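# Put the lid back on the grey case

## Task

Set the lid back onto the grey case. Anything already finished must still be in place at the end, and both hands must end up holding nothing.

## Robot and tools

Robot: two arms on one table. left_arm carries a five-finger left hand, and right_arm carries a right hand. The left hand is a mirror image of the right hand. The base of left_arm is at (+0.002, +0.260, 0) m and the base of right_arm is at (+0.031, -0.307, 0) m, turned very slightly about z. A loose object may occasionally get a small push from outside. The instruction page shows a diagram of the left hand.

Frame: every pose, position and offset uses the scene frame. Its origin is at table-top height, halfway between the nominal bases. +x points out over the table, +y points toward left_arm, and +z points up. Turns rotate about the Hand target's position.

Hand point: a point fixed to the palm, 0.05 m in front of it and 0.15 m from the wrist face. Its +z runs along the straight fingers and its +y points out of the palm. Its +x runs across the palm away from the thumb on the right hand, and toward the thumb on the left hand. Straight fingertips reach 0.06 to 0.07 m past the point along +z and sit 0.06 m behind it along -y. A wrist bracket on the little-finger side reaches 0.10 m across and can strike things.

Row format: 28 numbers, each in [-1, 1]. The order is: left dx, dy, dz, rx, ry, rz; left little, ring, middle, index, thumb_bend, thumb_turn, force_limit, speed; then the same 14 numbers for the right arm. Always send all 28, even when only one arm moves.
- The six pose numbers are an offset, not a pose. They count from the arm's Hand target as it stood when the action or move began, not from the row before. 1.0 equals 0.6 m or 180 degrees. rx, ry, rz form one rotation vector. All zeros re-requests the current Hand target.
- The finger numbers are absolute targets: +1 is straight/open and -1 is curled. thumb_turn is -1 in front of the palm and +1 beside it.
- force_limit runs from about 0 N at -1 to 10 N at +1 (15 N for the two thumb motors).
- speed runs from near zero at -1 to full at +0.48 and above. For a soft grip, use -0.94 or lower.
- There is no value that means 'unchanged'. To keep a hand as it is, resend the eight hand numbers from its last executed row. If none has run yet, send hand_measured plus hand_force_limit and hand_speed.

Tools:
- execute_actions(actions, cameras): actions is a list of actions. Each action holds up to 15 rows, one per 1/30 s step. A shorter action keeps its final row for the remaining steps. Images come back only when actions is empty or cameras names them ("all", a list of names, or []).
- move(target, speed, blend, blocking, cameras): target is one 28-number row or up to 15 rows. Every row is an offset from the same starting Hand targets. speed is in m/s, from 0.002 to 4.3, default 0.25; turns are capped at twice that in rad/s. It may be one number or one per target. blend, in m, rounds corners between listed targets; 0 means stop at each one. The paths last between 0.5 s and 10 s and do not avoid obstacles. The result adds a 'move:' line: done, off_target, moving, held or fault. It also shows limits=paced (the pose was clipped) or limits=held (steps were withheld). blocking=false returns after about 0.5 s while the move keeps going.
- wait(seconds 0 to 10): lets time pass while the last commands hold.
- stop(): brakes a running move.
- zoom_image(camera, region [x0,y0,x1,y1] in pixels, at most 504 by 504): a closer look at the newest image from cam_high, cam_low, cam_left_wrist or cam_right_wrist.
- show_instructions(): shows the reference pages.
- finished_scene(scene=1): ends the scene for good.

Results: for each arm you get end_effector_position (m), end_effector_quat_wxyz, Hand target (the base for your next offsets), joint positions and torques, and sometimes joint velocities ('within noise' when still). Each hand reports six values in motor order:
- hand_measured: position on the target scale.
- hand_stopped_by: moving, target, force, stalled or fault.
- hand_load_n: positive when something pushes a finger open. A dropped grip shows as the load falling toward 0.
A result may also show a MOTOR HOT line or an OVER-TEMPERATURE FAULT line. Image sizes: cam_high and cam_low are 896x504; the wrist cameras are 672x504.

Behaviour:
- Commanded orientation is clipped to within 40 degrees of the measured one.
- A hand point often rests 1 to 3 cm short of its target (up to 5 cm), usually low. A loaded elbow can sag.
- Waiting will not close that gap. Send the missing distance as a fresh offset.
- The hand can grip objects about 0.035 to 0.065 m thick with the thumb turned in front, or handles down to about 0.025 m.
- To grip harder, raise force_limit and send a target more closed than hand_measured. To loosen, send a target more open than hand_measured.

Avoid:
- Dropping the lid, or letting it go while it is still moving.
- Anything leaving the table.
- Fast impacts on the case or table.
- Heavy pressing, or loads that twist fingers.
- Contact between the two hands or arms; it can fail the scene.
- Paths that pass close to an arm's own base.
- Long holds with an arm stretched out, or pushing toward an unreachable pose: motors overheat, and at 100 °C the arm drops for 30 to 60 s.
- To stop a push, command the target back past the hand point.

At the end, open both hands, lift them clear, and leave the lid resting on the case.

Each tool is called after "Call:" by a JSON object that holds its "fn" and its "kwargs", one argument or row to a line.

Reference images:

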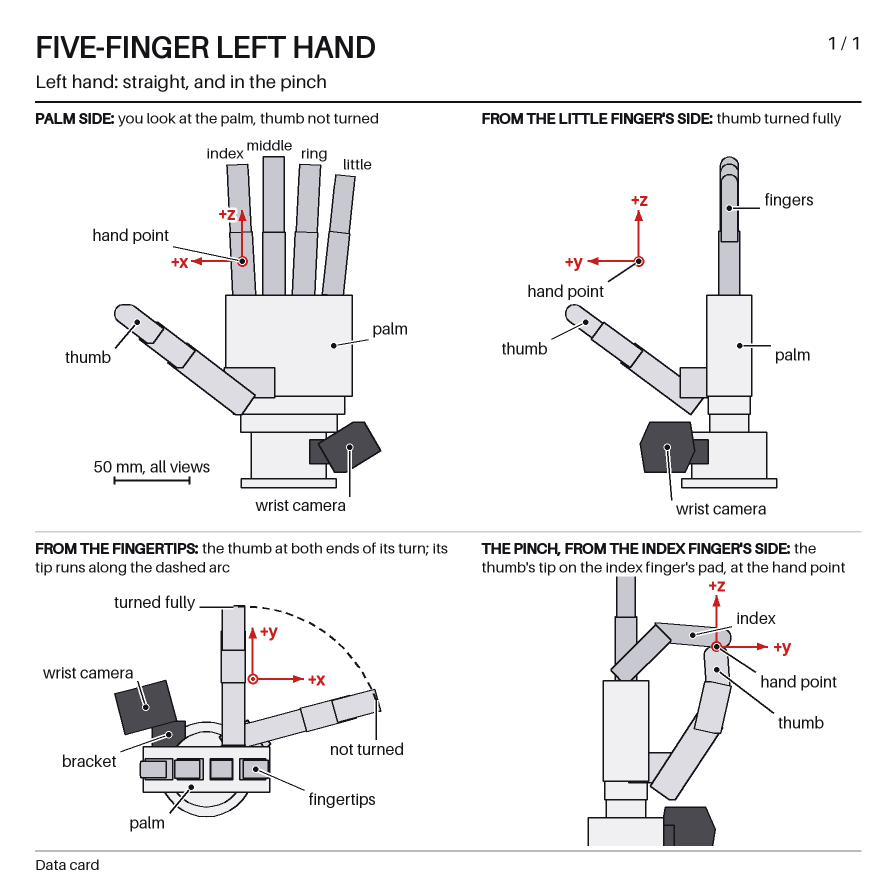

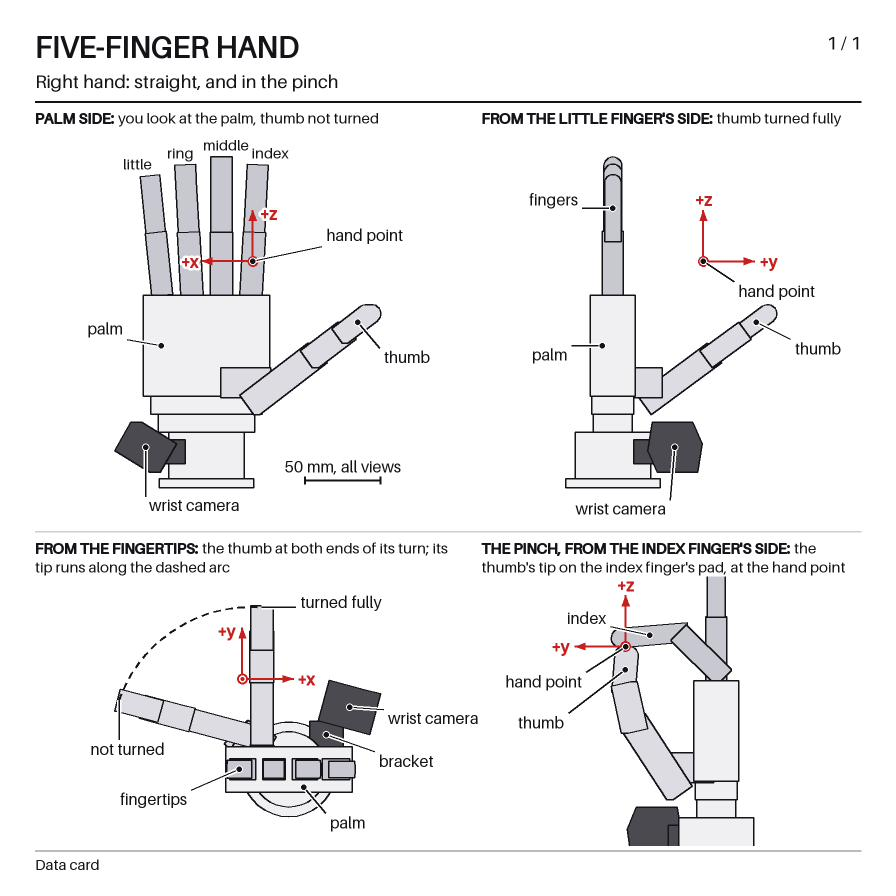

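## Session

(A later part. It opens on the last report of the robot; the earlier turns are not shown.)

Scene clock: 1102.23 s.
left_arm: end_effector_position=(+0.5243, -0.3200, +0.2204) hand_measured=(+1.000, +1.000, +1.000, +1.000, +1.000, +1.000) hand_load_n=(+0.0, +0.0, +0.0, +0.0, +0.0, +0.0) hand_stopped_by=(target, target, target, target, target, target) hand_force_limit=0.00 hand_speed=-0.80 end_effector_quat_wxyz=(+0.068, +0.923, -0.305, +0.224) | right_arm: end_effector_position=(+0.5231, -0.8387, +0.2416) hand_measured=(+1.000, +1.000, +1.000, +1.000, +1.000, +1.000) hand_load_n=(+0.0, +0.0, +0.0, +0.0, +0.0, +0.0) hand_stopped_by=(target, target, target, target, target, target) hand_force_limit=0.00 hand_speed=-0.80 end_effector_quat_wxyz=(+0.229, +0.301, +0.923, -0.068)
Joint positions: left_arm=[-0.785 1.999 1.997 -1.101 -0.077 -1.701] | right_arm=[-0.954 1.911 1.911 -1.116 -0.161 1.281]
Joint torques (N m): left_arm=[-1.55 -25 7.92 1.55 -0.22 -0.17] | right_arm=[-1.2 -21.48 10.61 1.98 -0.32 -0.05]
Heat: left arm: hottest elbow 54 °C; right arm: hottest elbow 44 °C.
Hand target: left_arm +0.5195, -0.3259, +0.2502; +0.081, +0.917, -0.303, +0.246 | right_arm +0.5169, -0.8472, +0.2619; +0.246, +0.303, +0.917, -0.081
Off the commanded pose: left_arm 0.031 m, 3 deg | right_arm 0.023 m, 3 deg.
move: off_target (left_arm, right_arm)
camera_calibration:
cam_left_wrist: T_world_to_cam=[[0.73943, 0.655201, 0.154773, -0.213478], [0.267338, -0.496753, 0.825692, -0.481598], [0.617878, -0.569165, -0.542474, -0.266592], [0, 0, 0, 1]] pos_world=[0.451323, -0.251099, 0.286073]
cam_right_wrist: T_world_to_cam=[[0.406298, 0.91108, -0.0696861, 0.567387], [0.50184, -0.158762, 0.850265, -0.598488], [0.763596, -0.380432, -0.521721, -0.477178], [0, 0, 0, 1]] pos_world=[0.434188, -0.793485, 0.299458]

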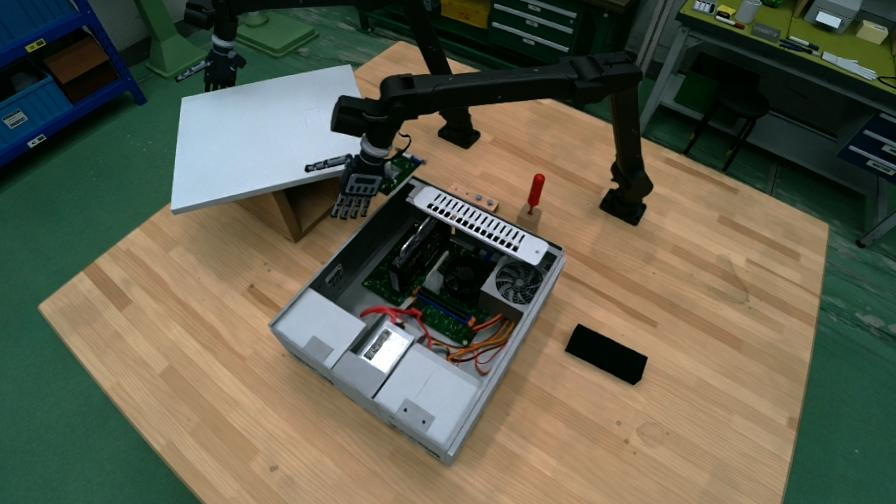

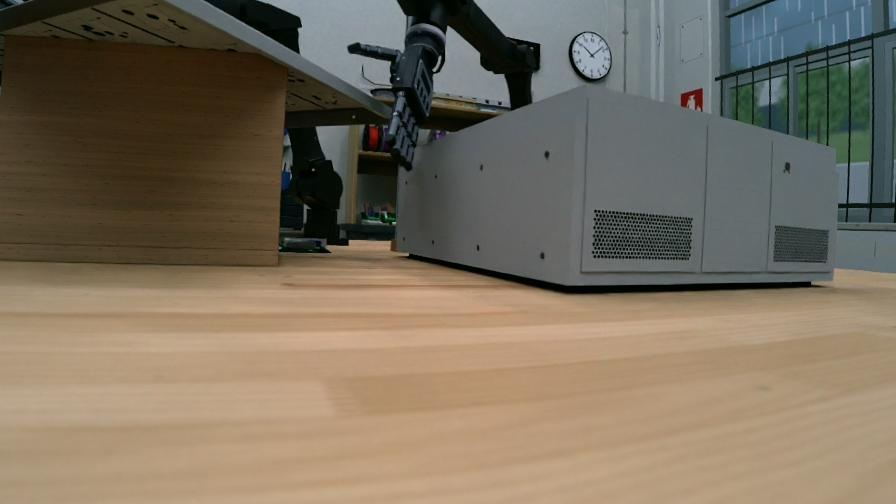

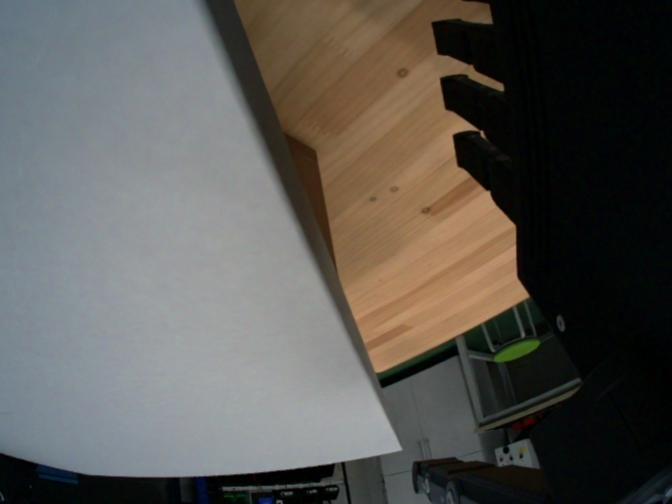

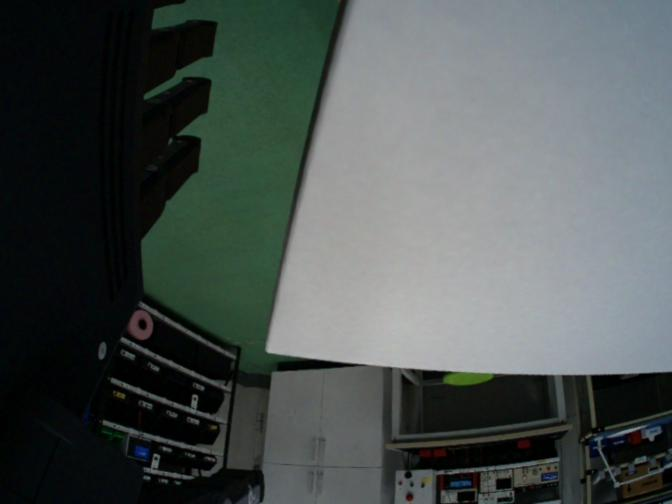

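Call:
{"fn": "move", "kwargs": {
  "target": [-0.0347, -0.0468, -0.025, 0, 0, 0, 1, 1, 1, 1, 1, 1, 0, -0.8, 0.0218, 0.0295, -0.0333, 0, 0, 0, 1, 1, 1, 1, 1, 1, 0, -0.8],
  "speed": 0.1,
  "cameras": ["all"]
}}

Scene clock: 1169.60 s.
left_arm: end_effector_position=(+0.4971, -0.3503, +0.2197) hand_measured=(+1.000, +1.000, +1.000, +1.000, +1.000, +1.000) hand_load_n=(+0.0, +0.0, +0.0, +0.5, +0.0, +0.0) hand_stopped_by=(target, target, target, target, target, target) hand_force_limit=0.00 hand_speed=-0.80 end_effector_quat_wxyz=(+0.073, +0.920, -0.308, +0.232) | right_arm: end_effector_position=(+0.5200, -0.8333, +0.2219) hand_measured=(+1.000, +1.000, +1.000, +1.000, +1.000, +1.000) hand_load_n=(+0.0, +0.0, +0.0, +0.0, +0.0, +0.0) hand_stopped_by=(target, target, target, target, target, target) hand_force_limit=0.00 hand_speed=-0.80 end_effector_quat_wxyz=(+0.229, +0.306, +0.921, -0.071)
Joint positions: left_arm=[-0.846 1.999 1.988 -1.079 -0.103 -1.746] | right_arm=[-0.951 1.889 1.827 -1.048 -0.152 1.294]
Joint torques (N m): left_arm=[-0.62 -23.77 8.24 1.55 -0.25 -0.19] | right_arm=[0.85 -21.01 10.69 1.99 -0.08 0.14]
Heat: left arm: hottest elbow 49 °C; right arm: hottest elbow 42 °C.
Hand target: left_arm +0.4988, -0.3539, +0.2350; +0.081, +0.917, -0.303, +0.246 | right_arm +0.5301, -0.8293, +0.2421; +0.246, +0.303, +0.917, -0.081
Off the commanded pose: left_arm 0.016 m, 2 deg | right_arm 0.023 m, 2 deg.
move: off_target (left_arm, right_arm)
camera_calibration:
cam_left_wrist: T_world_to_cam=[[0.743162, 0.650292, 0.157577, -0.177585], [0.251155, -0.489386, 0.835118, -0.480232], [0.620187, -0.581052, -0.527017, -0.276099], [0, 0, 0, 1]] pos_world=[0.42382, -0.279965, 0.283524]
cam_right_wrist: T_world_to_cam=[[0.416935, 0.905958, -0.0735238, 0.553437], [0.500388, -0.161251, 0.850653, -0.580786], [0.7588, -0.391457, -0.520562, -0.490007], [0, 0, 0, 1]] pos_world=[0.431688, -0.786859, 0.279659]

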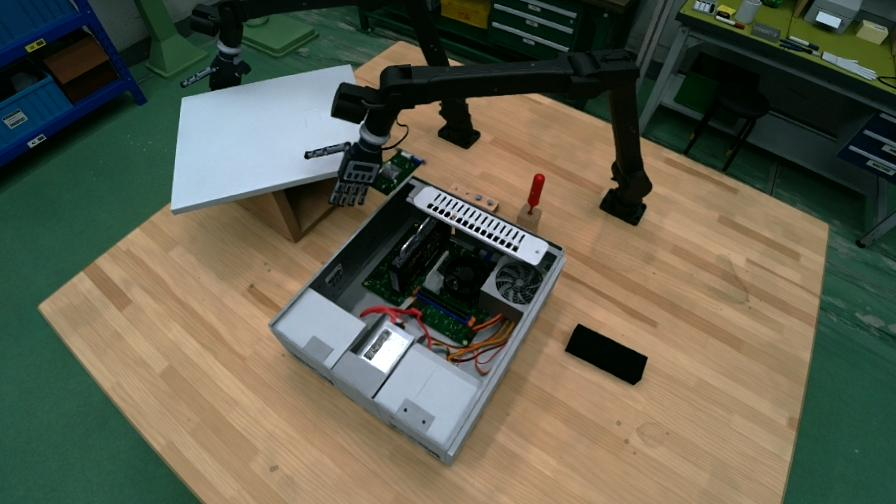

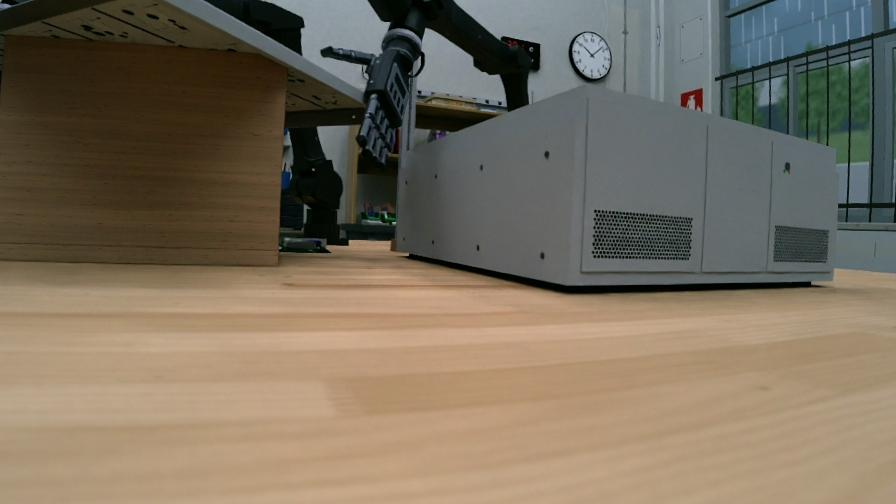

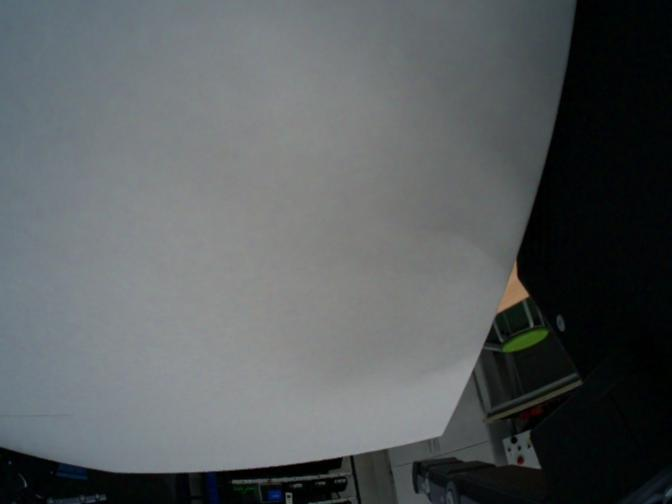

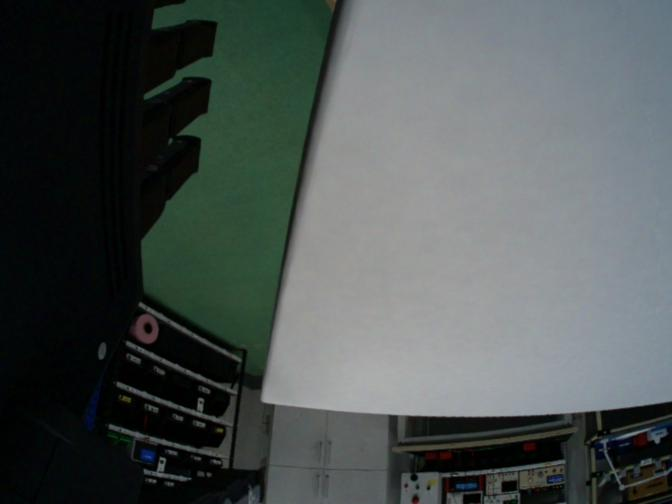

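Call:
{"fn": "move", "kwargs": {
  "target": [0.0203, 0.0382, -0.0333, 0, 0, 0, 1, 1, 1, 1, 1, 1, 0, -0.8, 0.0107, 0.0155, -0.0335, 0, 0, 0, 1, 1, 1, 1, 1, 1, 0, -0.8],
  "speed": 0.1,
  "cameras": ["all"]
}}

Scene clock: 1211.43 s.
left_arm: end_effector_position=(+0.5062, -0.3329, +0.1891) hand_measured=(+1.000, +1.000, +1.000, +1.000, +1.000, +1.000) hand_load_n=(+0.0, +0.0, +0.0, +0.0, +0.0, +0.0) hand_stopped_by=(target, target, target, target, target, target) hand_force_limit=0.00 hand_speed=-0.80 end_effector_quat_wxyz=(+0.072, +0.923, -0.304, +0.226) | right_arm: end_effector_position=(+0.5273, -0.8228, +0.2010) hand_measured=(+1.000, +1.000, +1.000, +1.000, +1.000, +1.000) hand_load_n=(+0.0, +0.0, +0.0, +0.0, +0.0, +0.0) hand_stopped_by=(target, target, target, target, target, target) hand_force_limit=0.00 hand_speed=-0.80 end_effector_quat_wxyz=(+0.228, +0.305, +0.922, -0.071)
Joint positions: left_arm=[-0.818 1.99 1.898 -1.008 -0.088 -1.731] | right_arm=[-0.932 1.883 1.764 -0.99 -0.144 1.309]
Joint torques (N m): left_arm=[0.26 -25.11 8.02 1.73 -0.19 0] | right_arm=[0.73 -21.25 10.58 2 -0.08 0.13]
Heat: left arm: hottest elbow 50 °C; right arm: hottest elbow 42 °C.
Hand target: left_arm +0.5111, -0.3310, +0.2153; +0.081, +0.917, -0.303, +0.246 | right_arm +0.5364, -0.8201, +0.2219; +0.246, +0.303, +0.917, -0.081
Off the commanded pose: left_arm 0.026 m, 3 deg | right_arm 0.023 m, 2 deg.
move: off_target (left_arm, right_arm)
camera_calibration:
cam_left_wrist: T_world_to_cam=[[0.739891, 0.655619, 0.150746, -0.18612], [0.266022, -0.490959, 0.829573, -0.455533], [0.617894, -0.573692, -0.537665, -0.282141], [0, 0, 0, 1]] pos_world=[0.433223, -0.263486, 0.254258]
cam_right_wrist: T_world_to_cam=[[0.414853, 0.906913, -0.0735188, 0.541109], [0.502066, -0.160777, 0.849753, -0.565293], [0.758832, -0.389434, -0.522029, -0.500314], [0, 0, 0, 1]] pos_world=[0.438988, -0.776464, 0.258963]

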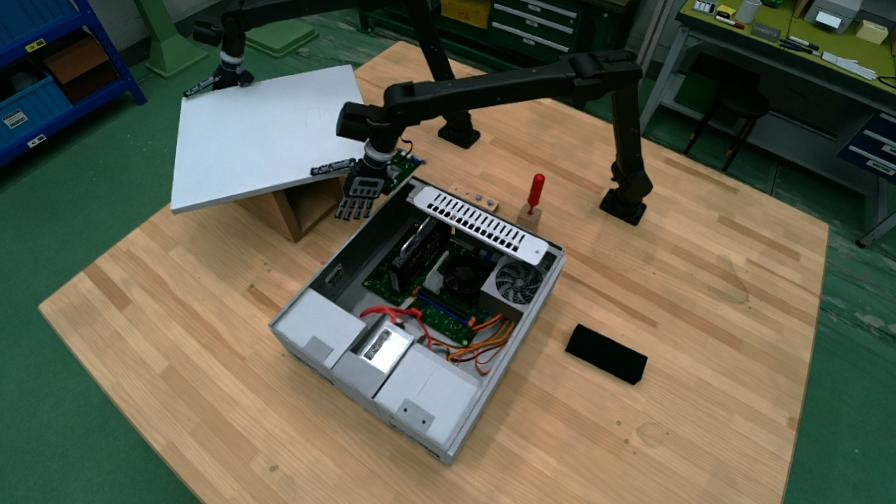

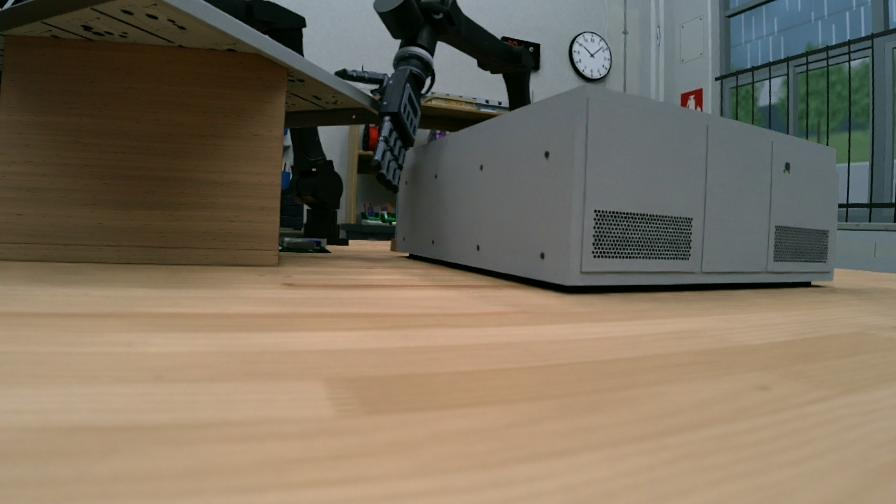

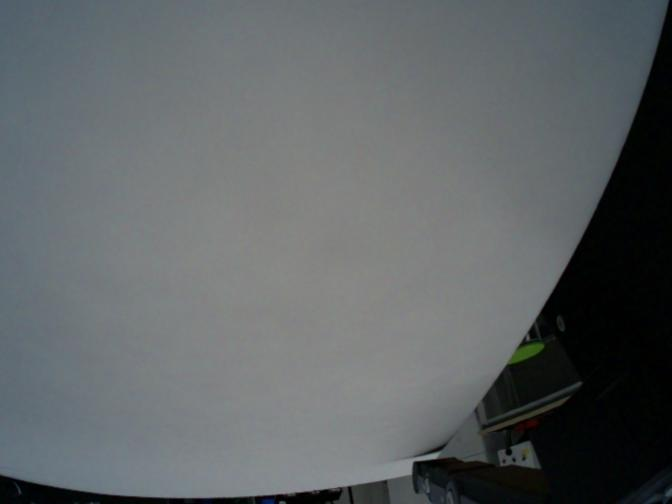

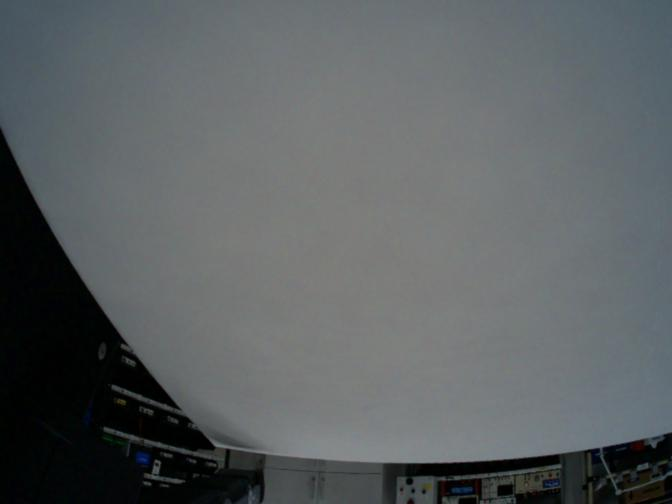

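Call:
{"fn": "zoom_image", "kwargs": {
  "camera": "cam_low",
  "region": [320, 50, 480, 210]
}}

Call:
{"fn": "zoom_image", "kwargs": {
  "camera": "cam_high",
  "region": [170, 20, 290, 120]
}}

Scaled by 3.150 from the camera's 896x504 image, which has a finer 1280x720 frame.

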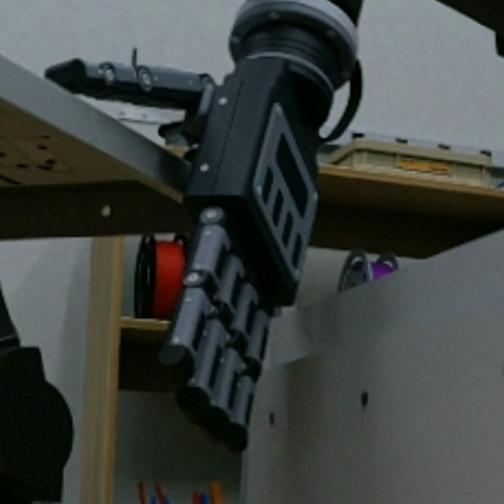

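Scaled by 4.200 from the camera's 896x504 image, which has a finer 1280x720 frame.

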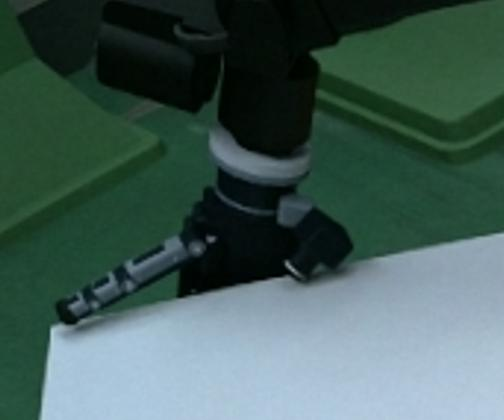

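Call:
{"fn": "move", "kwargs": {
  "target": [0, 0, 0.0167, 0.0483, 0.068, 0, 1, 1, 1, 1, 1, 1, 0, -0.8, 0, 0, 0.045, 0.0483, 0.068, 0, 1, 1, 1, 1, 1, 1, 0, -0.8],
  "speed": 0.1,
  "cameras": ["all"]
}}

Scene clock: 1303.53 s.
left_arm: end_effector_position=(+0.4985, -0.3288, +0.2204) hand_measured=(+1.000, +1.000, +1.000, +1.000, +1.000, +1.000) hand_load_n=(+0.0, +0.0, +0.0, +0.0, +0.0, +0.0) hand_stopped_by=(target, target, target, target, target, target) hand_force_limit=0.00 hand_speed=-0.80 end_effector_quat_wxyz=(+0.039, +0.941, -0.315, +0.117) | right_arm: end_effector_position=(+0.5231, -0.8194, +0.2346) hand_measured=(+1.000, +1.000, +1.000, +1.000, +1.000, +1.000) hand_load_n=(+0.0, -0.5, +0.0, +0.0, -0.5, +0.0) hand_stopped_by=(target, target, target, target, target, target) hand_force_limit=0.00 hand_speed=-0.80 end_effector_quat_wxyz=(+0.112, +0.316, +0.941, -0.036)
Joint positions: left_arm=[-0.809 2.159 2.33 -1.498 -0.041 -1.73] | right_arm=[-0.913 2.041 2.175 -1.478 -0.066 1.309]
Joint torques (N m): left_arm=[0.26 -21.42 10.82 0.16 0 -0.09] | right_arm=[0.85 -19.66 14.38 0.27 -0.01 0.03]
Heat: left arm: hottest elbow 50 °C; right arm: hottest elbow 44 °C.
Hand target: left_arm +0.5109, -0.3311, +0.2253; +0.043, +0.942, -0.310, +0.124 | right_arm +0.5364, -0.8201, +0.2489; +0.123, +0.310, +0.942, -0.043
Off the commanded pose: left_arm 0.014 m, 1 deg | right_arm 0.020 m, 2 deg.
move: off_target (left_arm, right_arm)
camera_calibration:
cam_left_wrist: T_world_to_cam=[[0.768825, 0.63224, 0.095818, -0.197792], [0.404503, -0.596899, 0.692884, -0.551113], [0.495263, -0.493948, -0.714654, -0.131794], [0, 0, 0, 1]] pos_world=[0.440267, -0.269006, 0.306623]
cam_right_wrist: T_world_to_cam=[[0.412353, 0.910662, -0.0256913, 0.53549], [0.656271, -0.277368, 0.701694, -0.7326], [0.63188, -0.306206, -0.712015, -0.29913], [0, 0, 0, 1]] pos_world=[0.448988, -0.782445, 0.314835]

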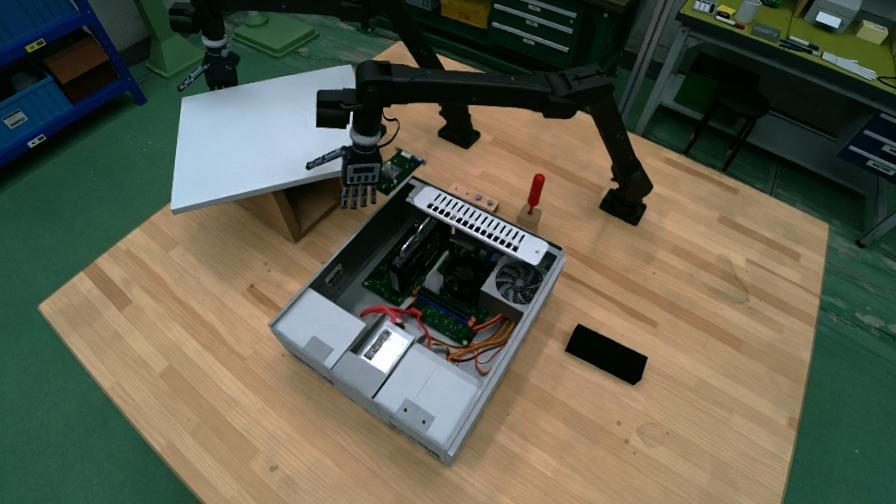

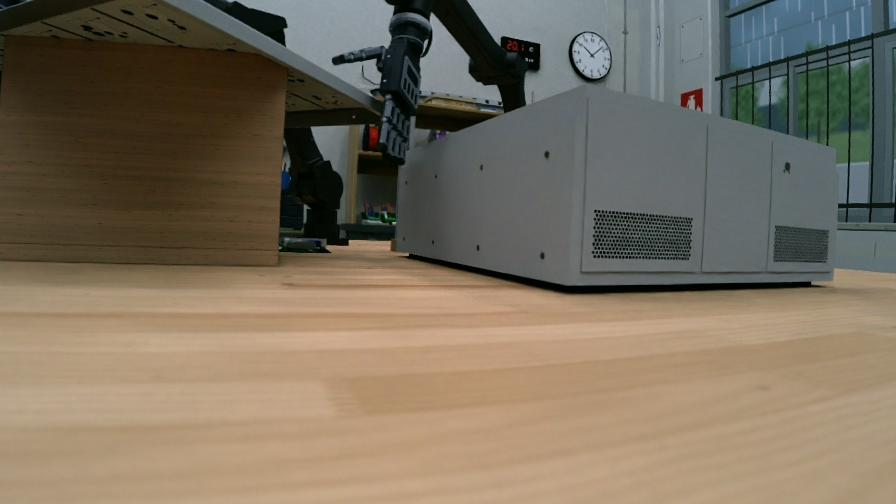

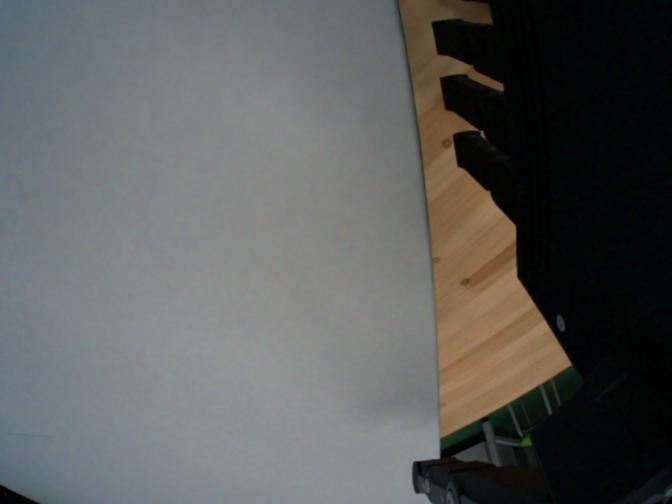

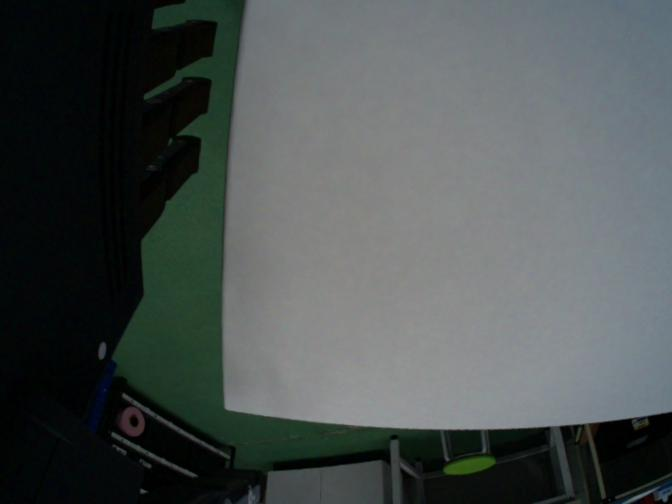

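Call:
{"fn": "move", "kwargs": {
  "target": [0.0327, -0.0277, -0.0138, 0, 0, 0, 1, 1, 1, 1, 1, 1, 0, -0.8, 0.036, -0.0298, -0.0082, 0, 0, 0, 1, 1, 1, 1, 1, 1, 0, -0.8],
  "speed": 0.1,
  "cameras": ["all"]
}}

Scene clock: 1342.47 s.
left_arm: end_effector_position=(+0.5194, -0.3467, +0.2150) hand_measured=(+1.000, +1.000, +1.000, +1.000, +1.000, +1.000) hand_load_n=(+0.0, +0.0, +0.0, +0.0, +0.0, +0.0) hand_stopped_by=(target, target, target, target, target, target) hand_force_limit=0.00 hand_speed=-0.80 end_effector_quat_wxyz=(+0.040, +0.942, -0.313, +0.118) | right_arm: end_effector_position=(+0.5456, -0.8379, +0.2295) hand_measured=(+1.000, +1.000, +1.000, +1.000, +1.000, +1.000) hand_load_n=(+0.0, +0.5, +0.0, +0.0, -0.5, +0.0) hand_stopped_by=(target, target, target, target, target, target) hand_force_limit=0.00 hand_speed=-0.80 end_effector_quat_wxyz=(+0.112, +0.311, +0.943, -0.036)
Joint positions: left_arm=[-0.805 2.285 2.537 -1.575 -0.04 -1.73] | right_arm=[-0.903 2.153 2.347 -1.538 -0.064 1.309]
Joint torques (N m): left_arm=[0.15 -22.07 10.66 0.24 0.01 -0.06] | right_arm=[0.91 -21.07 14.32 0.31 0 0.11]
Heat: left arm: hottest elbow 57 °C; right arm: hottest elbow 45 °C.
Hand target: left_arm +0.5306, -0.3477, +0.2168; +0.043, +0.942, -0.310, +0.123 | right_arm +0.5581, -0.8379, +0.2441; +0.123, +0.310, +0.942, -0.043
Off the commanded pose: left_arm 0.011 m, 1 deg | right_arm 0.019 m, 2 deg.
move: off_target (left_arm, right_arm)
camera_calibration:
cam_left_wrist: T_world_to_cam=[[0.766441, 0.635258, 0.0949506, -0.19961], [0.405535, -0.593224, 0.695432, -0.5664], [0.498106, -0.494502, -0.712291, -0.157142], [0, 0, 0, 1]] pos_world=[0.460958, -0.286905, 0.300915]
cam_right_wrist: T_world_to_cam=[[0.404035, 0.914328, -0.0275596, 0.550922], [0.659602, -0.270334, 0.701316, -0.74475], [0.633783, -0.301534, -0.712317, -0.319733], [0, 0, 0, 1]] pos_world=[0.471288, -0.801466, 0.309737]

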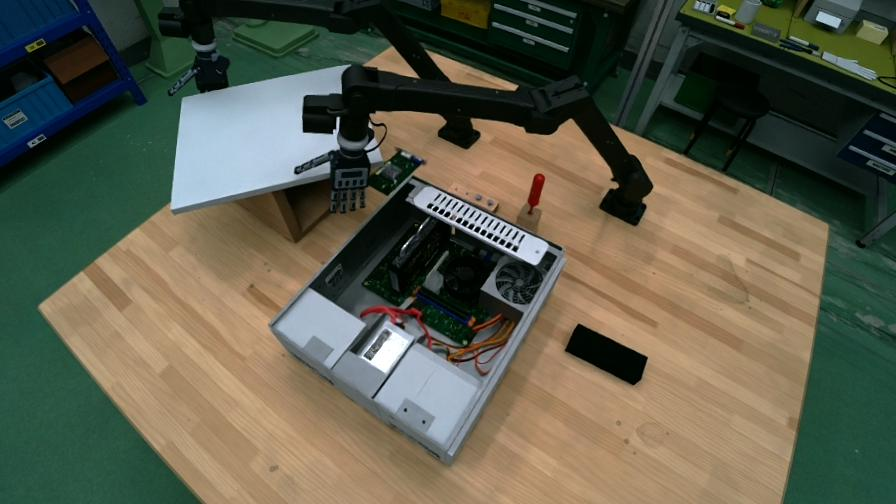

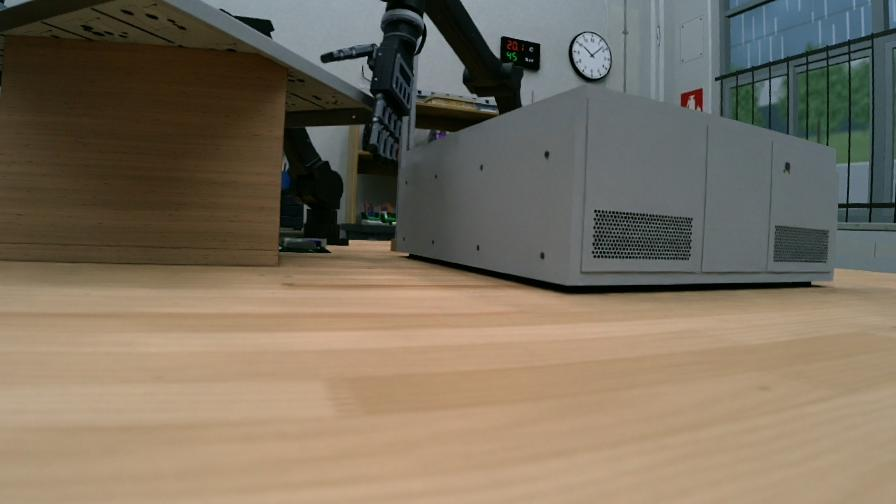

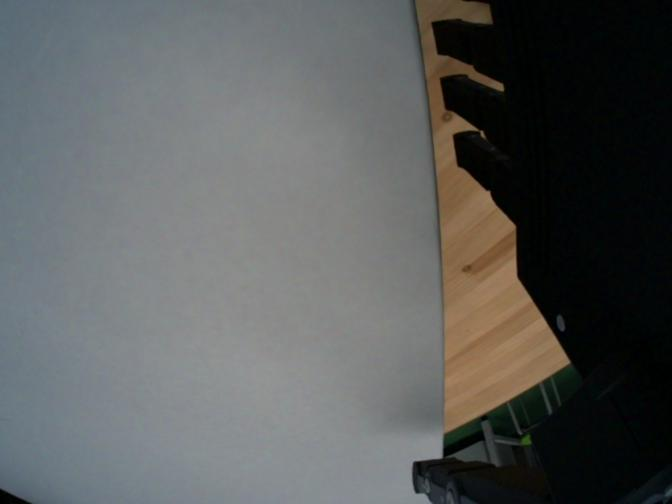

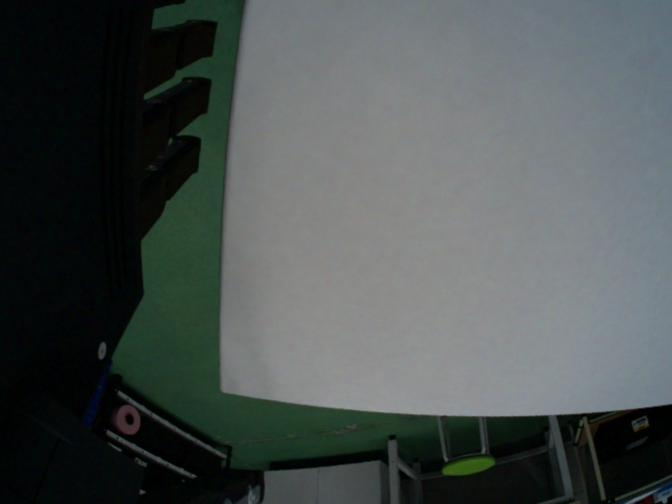

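Call:
{"fn": "move", "kwargs": {
  "target": [0, 0, -0.035, 0, 0, 0, 1, 1, 1, 1, 1, 1, 0, -0.8, 0, 0, -0.0167, 0, 0, 0, 1, 1, 1, 1, 1, 1, 0, -0.8],
  "speed": 0.1,
  "cameras": ["all"]
}}

Scene clock: 1350.00 s.
left_arm: end_effector_position=(+0.5251, -0.3509, +0.1994) hand_measured=(+1.000, +1.000, +1.000, +1.000, +1.000, +1.000) hand_load_n=(+0.0, +0.0, +0.0, +0.0, +0.0, +0.0) hand_stopped_by=(target, target, target, target, target, target) hand_force_limit=0.00 hand_speed=-0.80 end_effector_quat_wxyz=(+0.043, +0.941, -0.312, +0.123) | right_arm: end_effector_position=(+0.5464, -0.8389, +0.2299) hand_measured=(+1.000, +1.000, +1.000, +1.000, +1.000, +1.000) hand_load_n=(+0.0, +0.0, +0.0, +0.0, -0.5, +0.0) hand_stopped_by=(target, target, target, target, target, target) hand_force_limit=0.00 hand_speed=-0.80 end_effector_quat_wxyz=(+0.114, +0.311, +0.943, -0.037)
Joint positions: left_arm=[-0.804 2.286 2.493 -1.52 -0.038 -1.731] | right_arm=[-0.903 2.153 2.347 -1.533 -0.063 1.309]
Joint torques (N m): left_arm=[-0.44 -24.82 6.87 0.99 -0.08 -0.07] | right_arm=[0.79 -21.77 10.93 1.36 0 0.12]
Heat: left arm: hottest elbow 56 °C; right arm: hottest elbow 47 °C.
Hand target: left_arm +0.5304, -0.3477, +0.1957; +0.043, +0.942, -0.310, +0.123 | right_arm +0.5581, -0.8379, +0.2340; +0.123, +0.310, +0.942, -0.044
Off the commanded pose: left_arm 0.007 m, 0 deg | right_arm 0.012 m, 1 deg.
move: off_target (right_arm)
camera_calibration:
cam_left_wrist: T_world_to_cam=[[0.764438, 0.637843, 0.0937534, -0.197623], [0.402481, -0.585764, 0.703484, -0.557696], [0.50363, -0.500036, -0.7045, -0.179515], [0, 0, 0, 1]] pos_world=[0.465941, -0.29039, 0.284389]
cam_right_wrist: T_world_to_cam=[[0.404149, 0.914195, -0.0301978, 0.552015], [0.657642, -0.267469, 0.70425, -0.742949], [0.635744, -0.304481, -0.70931, -0.324485], [0, 0, 0, 1]] pos_world=[0.471787, -0.802164, 0.309731]

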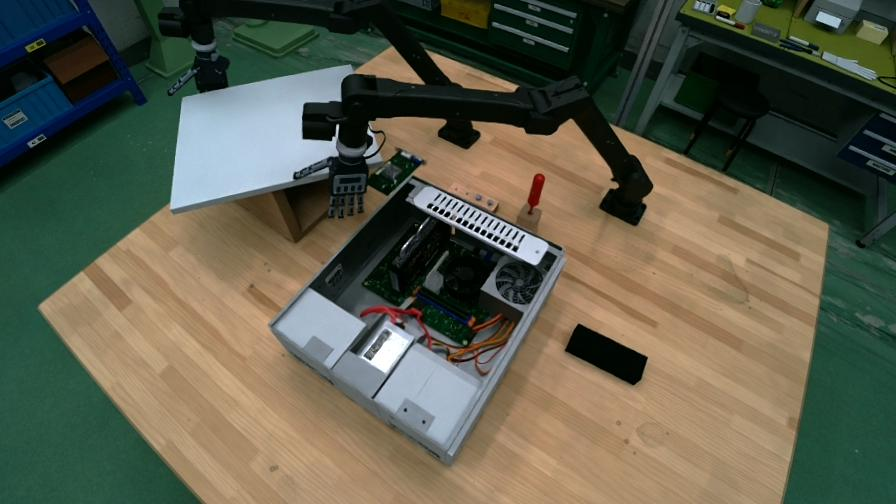

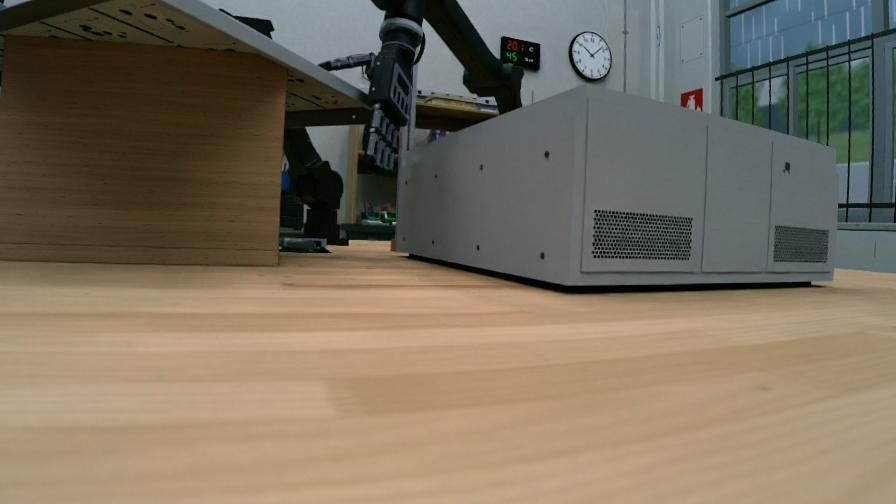

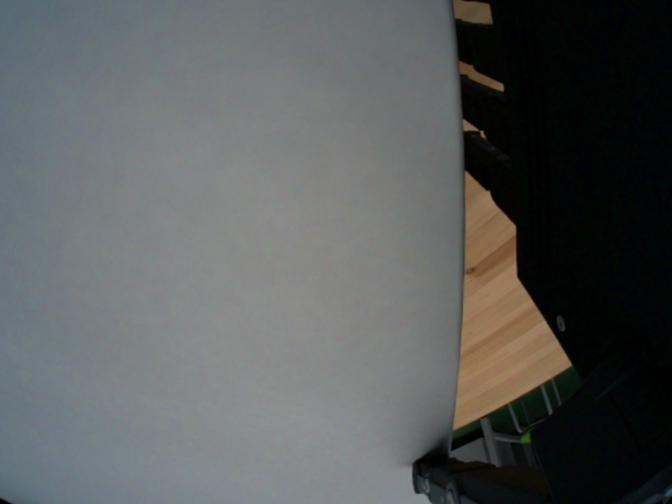

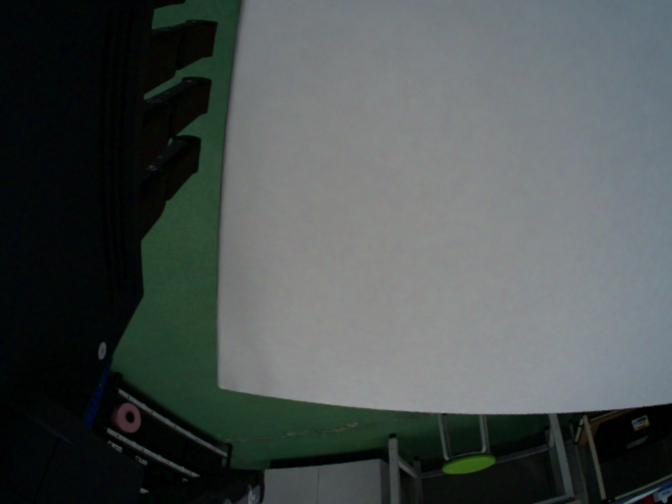

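Call:
{"fn": "move", "kwargs": {
  "target": [0, 0, 0, 0, 0, 0, -0.3, -0.2, -0.05, 0.0, 1, 1, 0.2, -0.5, 0, 0, 0, 0, 0, 0, -0.3, -0.2, -0.05, 0.0, 1, 1, 0.2, -0.5],
  "speed": 0.1,
  "cameras": ["all"]
}}

Scene clock: 1367.70 s.
left_arm: end_effector_position=(+0.5251, -0.3509, +0.1994) hand_measured=(-0.300, -0.200, -0.050, +0.000, +1.000, +1.000) hand_load_n=(+0.0, +0.0, +0.0, +0.0, +0.0, +0.0) hand_stopped_by=(target, target, target, target, target, target) hand_force_limit=0.20 hand_speed=-0.50 end_effector_quat_wxyz=(+0.043, +0.941, -0.312, +0.123) | right_arm: end_effector_position=(+0.5463, -0.8390, +0.2298) hand_measured=(-0.300, -0.200, -0.050, +0.000, +1.000, +1.000) hand_load_n=(+0.0, +0.0, +0.0, +0.0, +0.0, +0.0) hand_stopped_by=(target, target, target, target, target, target) hand_force_limit=0.20 hand_speed=-0.50 end_effector_quat_wxyz=(+0.114, +0.312, +0.943, -0.038)
Joint positions: left_arm=[-0.804 2.286 2.493 -1.52 -0.038 -1.731] | right_arm=[-0.903 2.153 2.347 -1.533 -0.063 1.31]
Joint torques (N m): left_arm=[0.03 -25.35 6.84 0.91 -0.05 -0.04] | right_arm=[0.91 -21.66 10.92 1.37 -0.05 0.11]
Heat: left arm: hottest elbow 54 °C; right arm: hottest elbow 47 °C.
Hand target: left_arm +0.5304, -0.3477, +0.1957; +0.043, +0.942, -0.310, +0.123 | right_arm +0.5581, -0.8379, +0.2341; +0.123, +0.310, +0.942, -0.043
Off the commanded pose: left_arm 0.007 m, 0 deg | right_arm 0.013 m, 1 deg.
move: off_target (right_arm)
camera_calibration:
cam_left_wrist: T_world_to_cam=[[0.764438, 0.637843, 0.0937534, -0.197623], [0.402481, -0.585764, 0.703484, -0.557696], [0.50363, -0.500036, -0.7045, -0.179515], [0, 0, 0, 1]] pos_world=[0.465941, -0.29039, 0.284389]
cam_right_wrist: T_world_to_cam=[[0.40455, 0.914009, -0.0304393, 0.551751], [0.657685, -0.267648, 0.704141, -0.74308], [0.635444, -0.30488, -0.709408, -0.324632], [0, 0, 0, 1]] pos_world=[0.471787, -0.802163, 0.309731]

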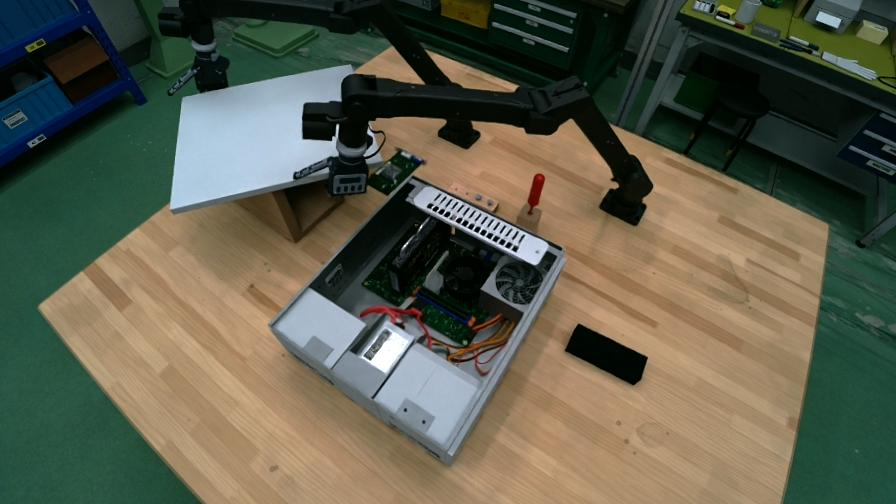

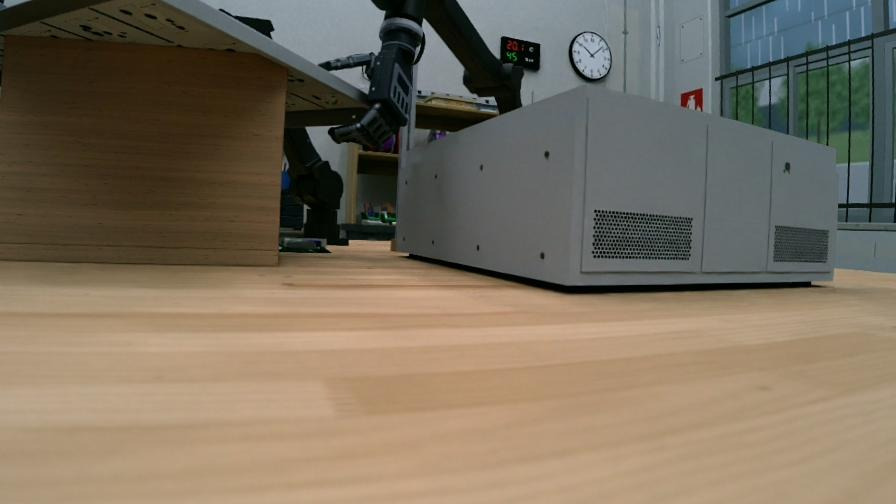

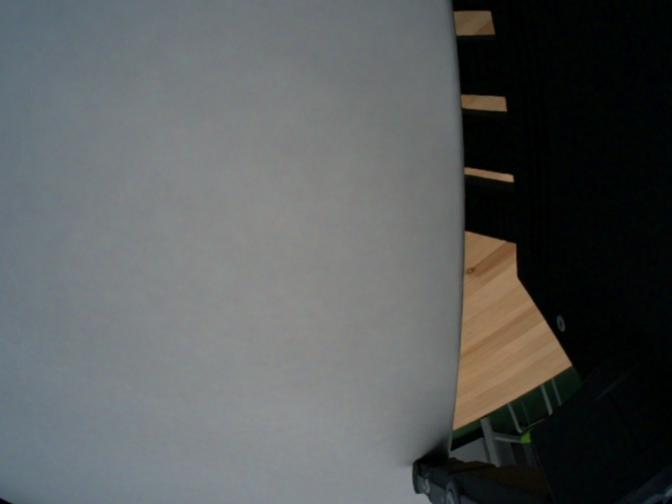

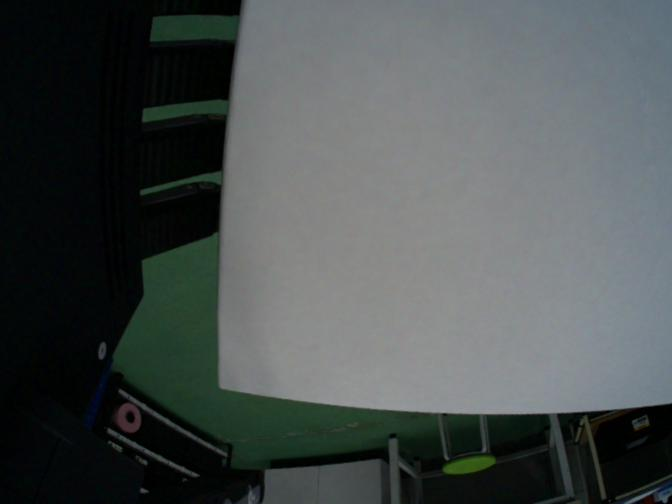

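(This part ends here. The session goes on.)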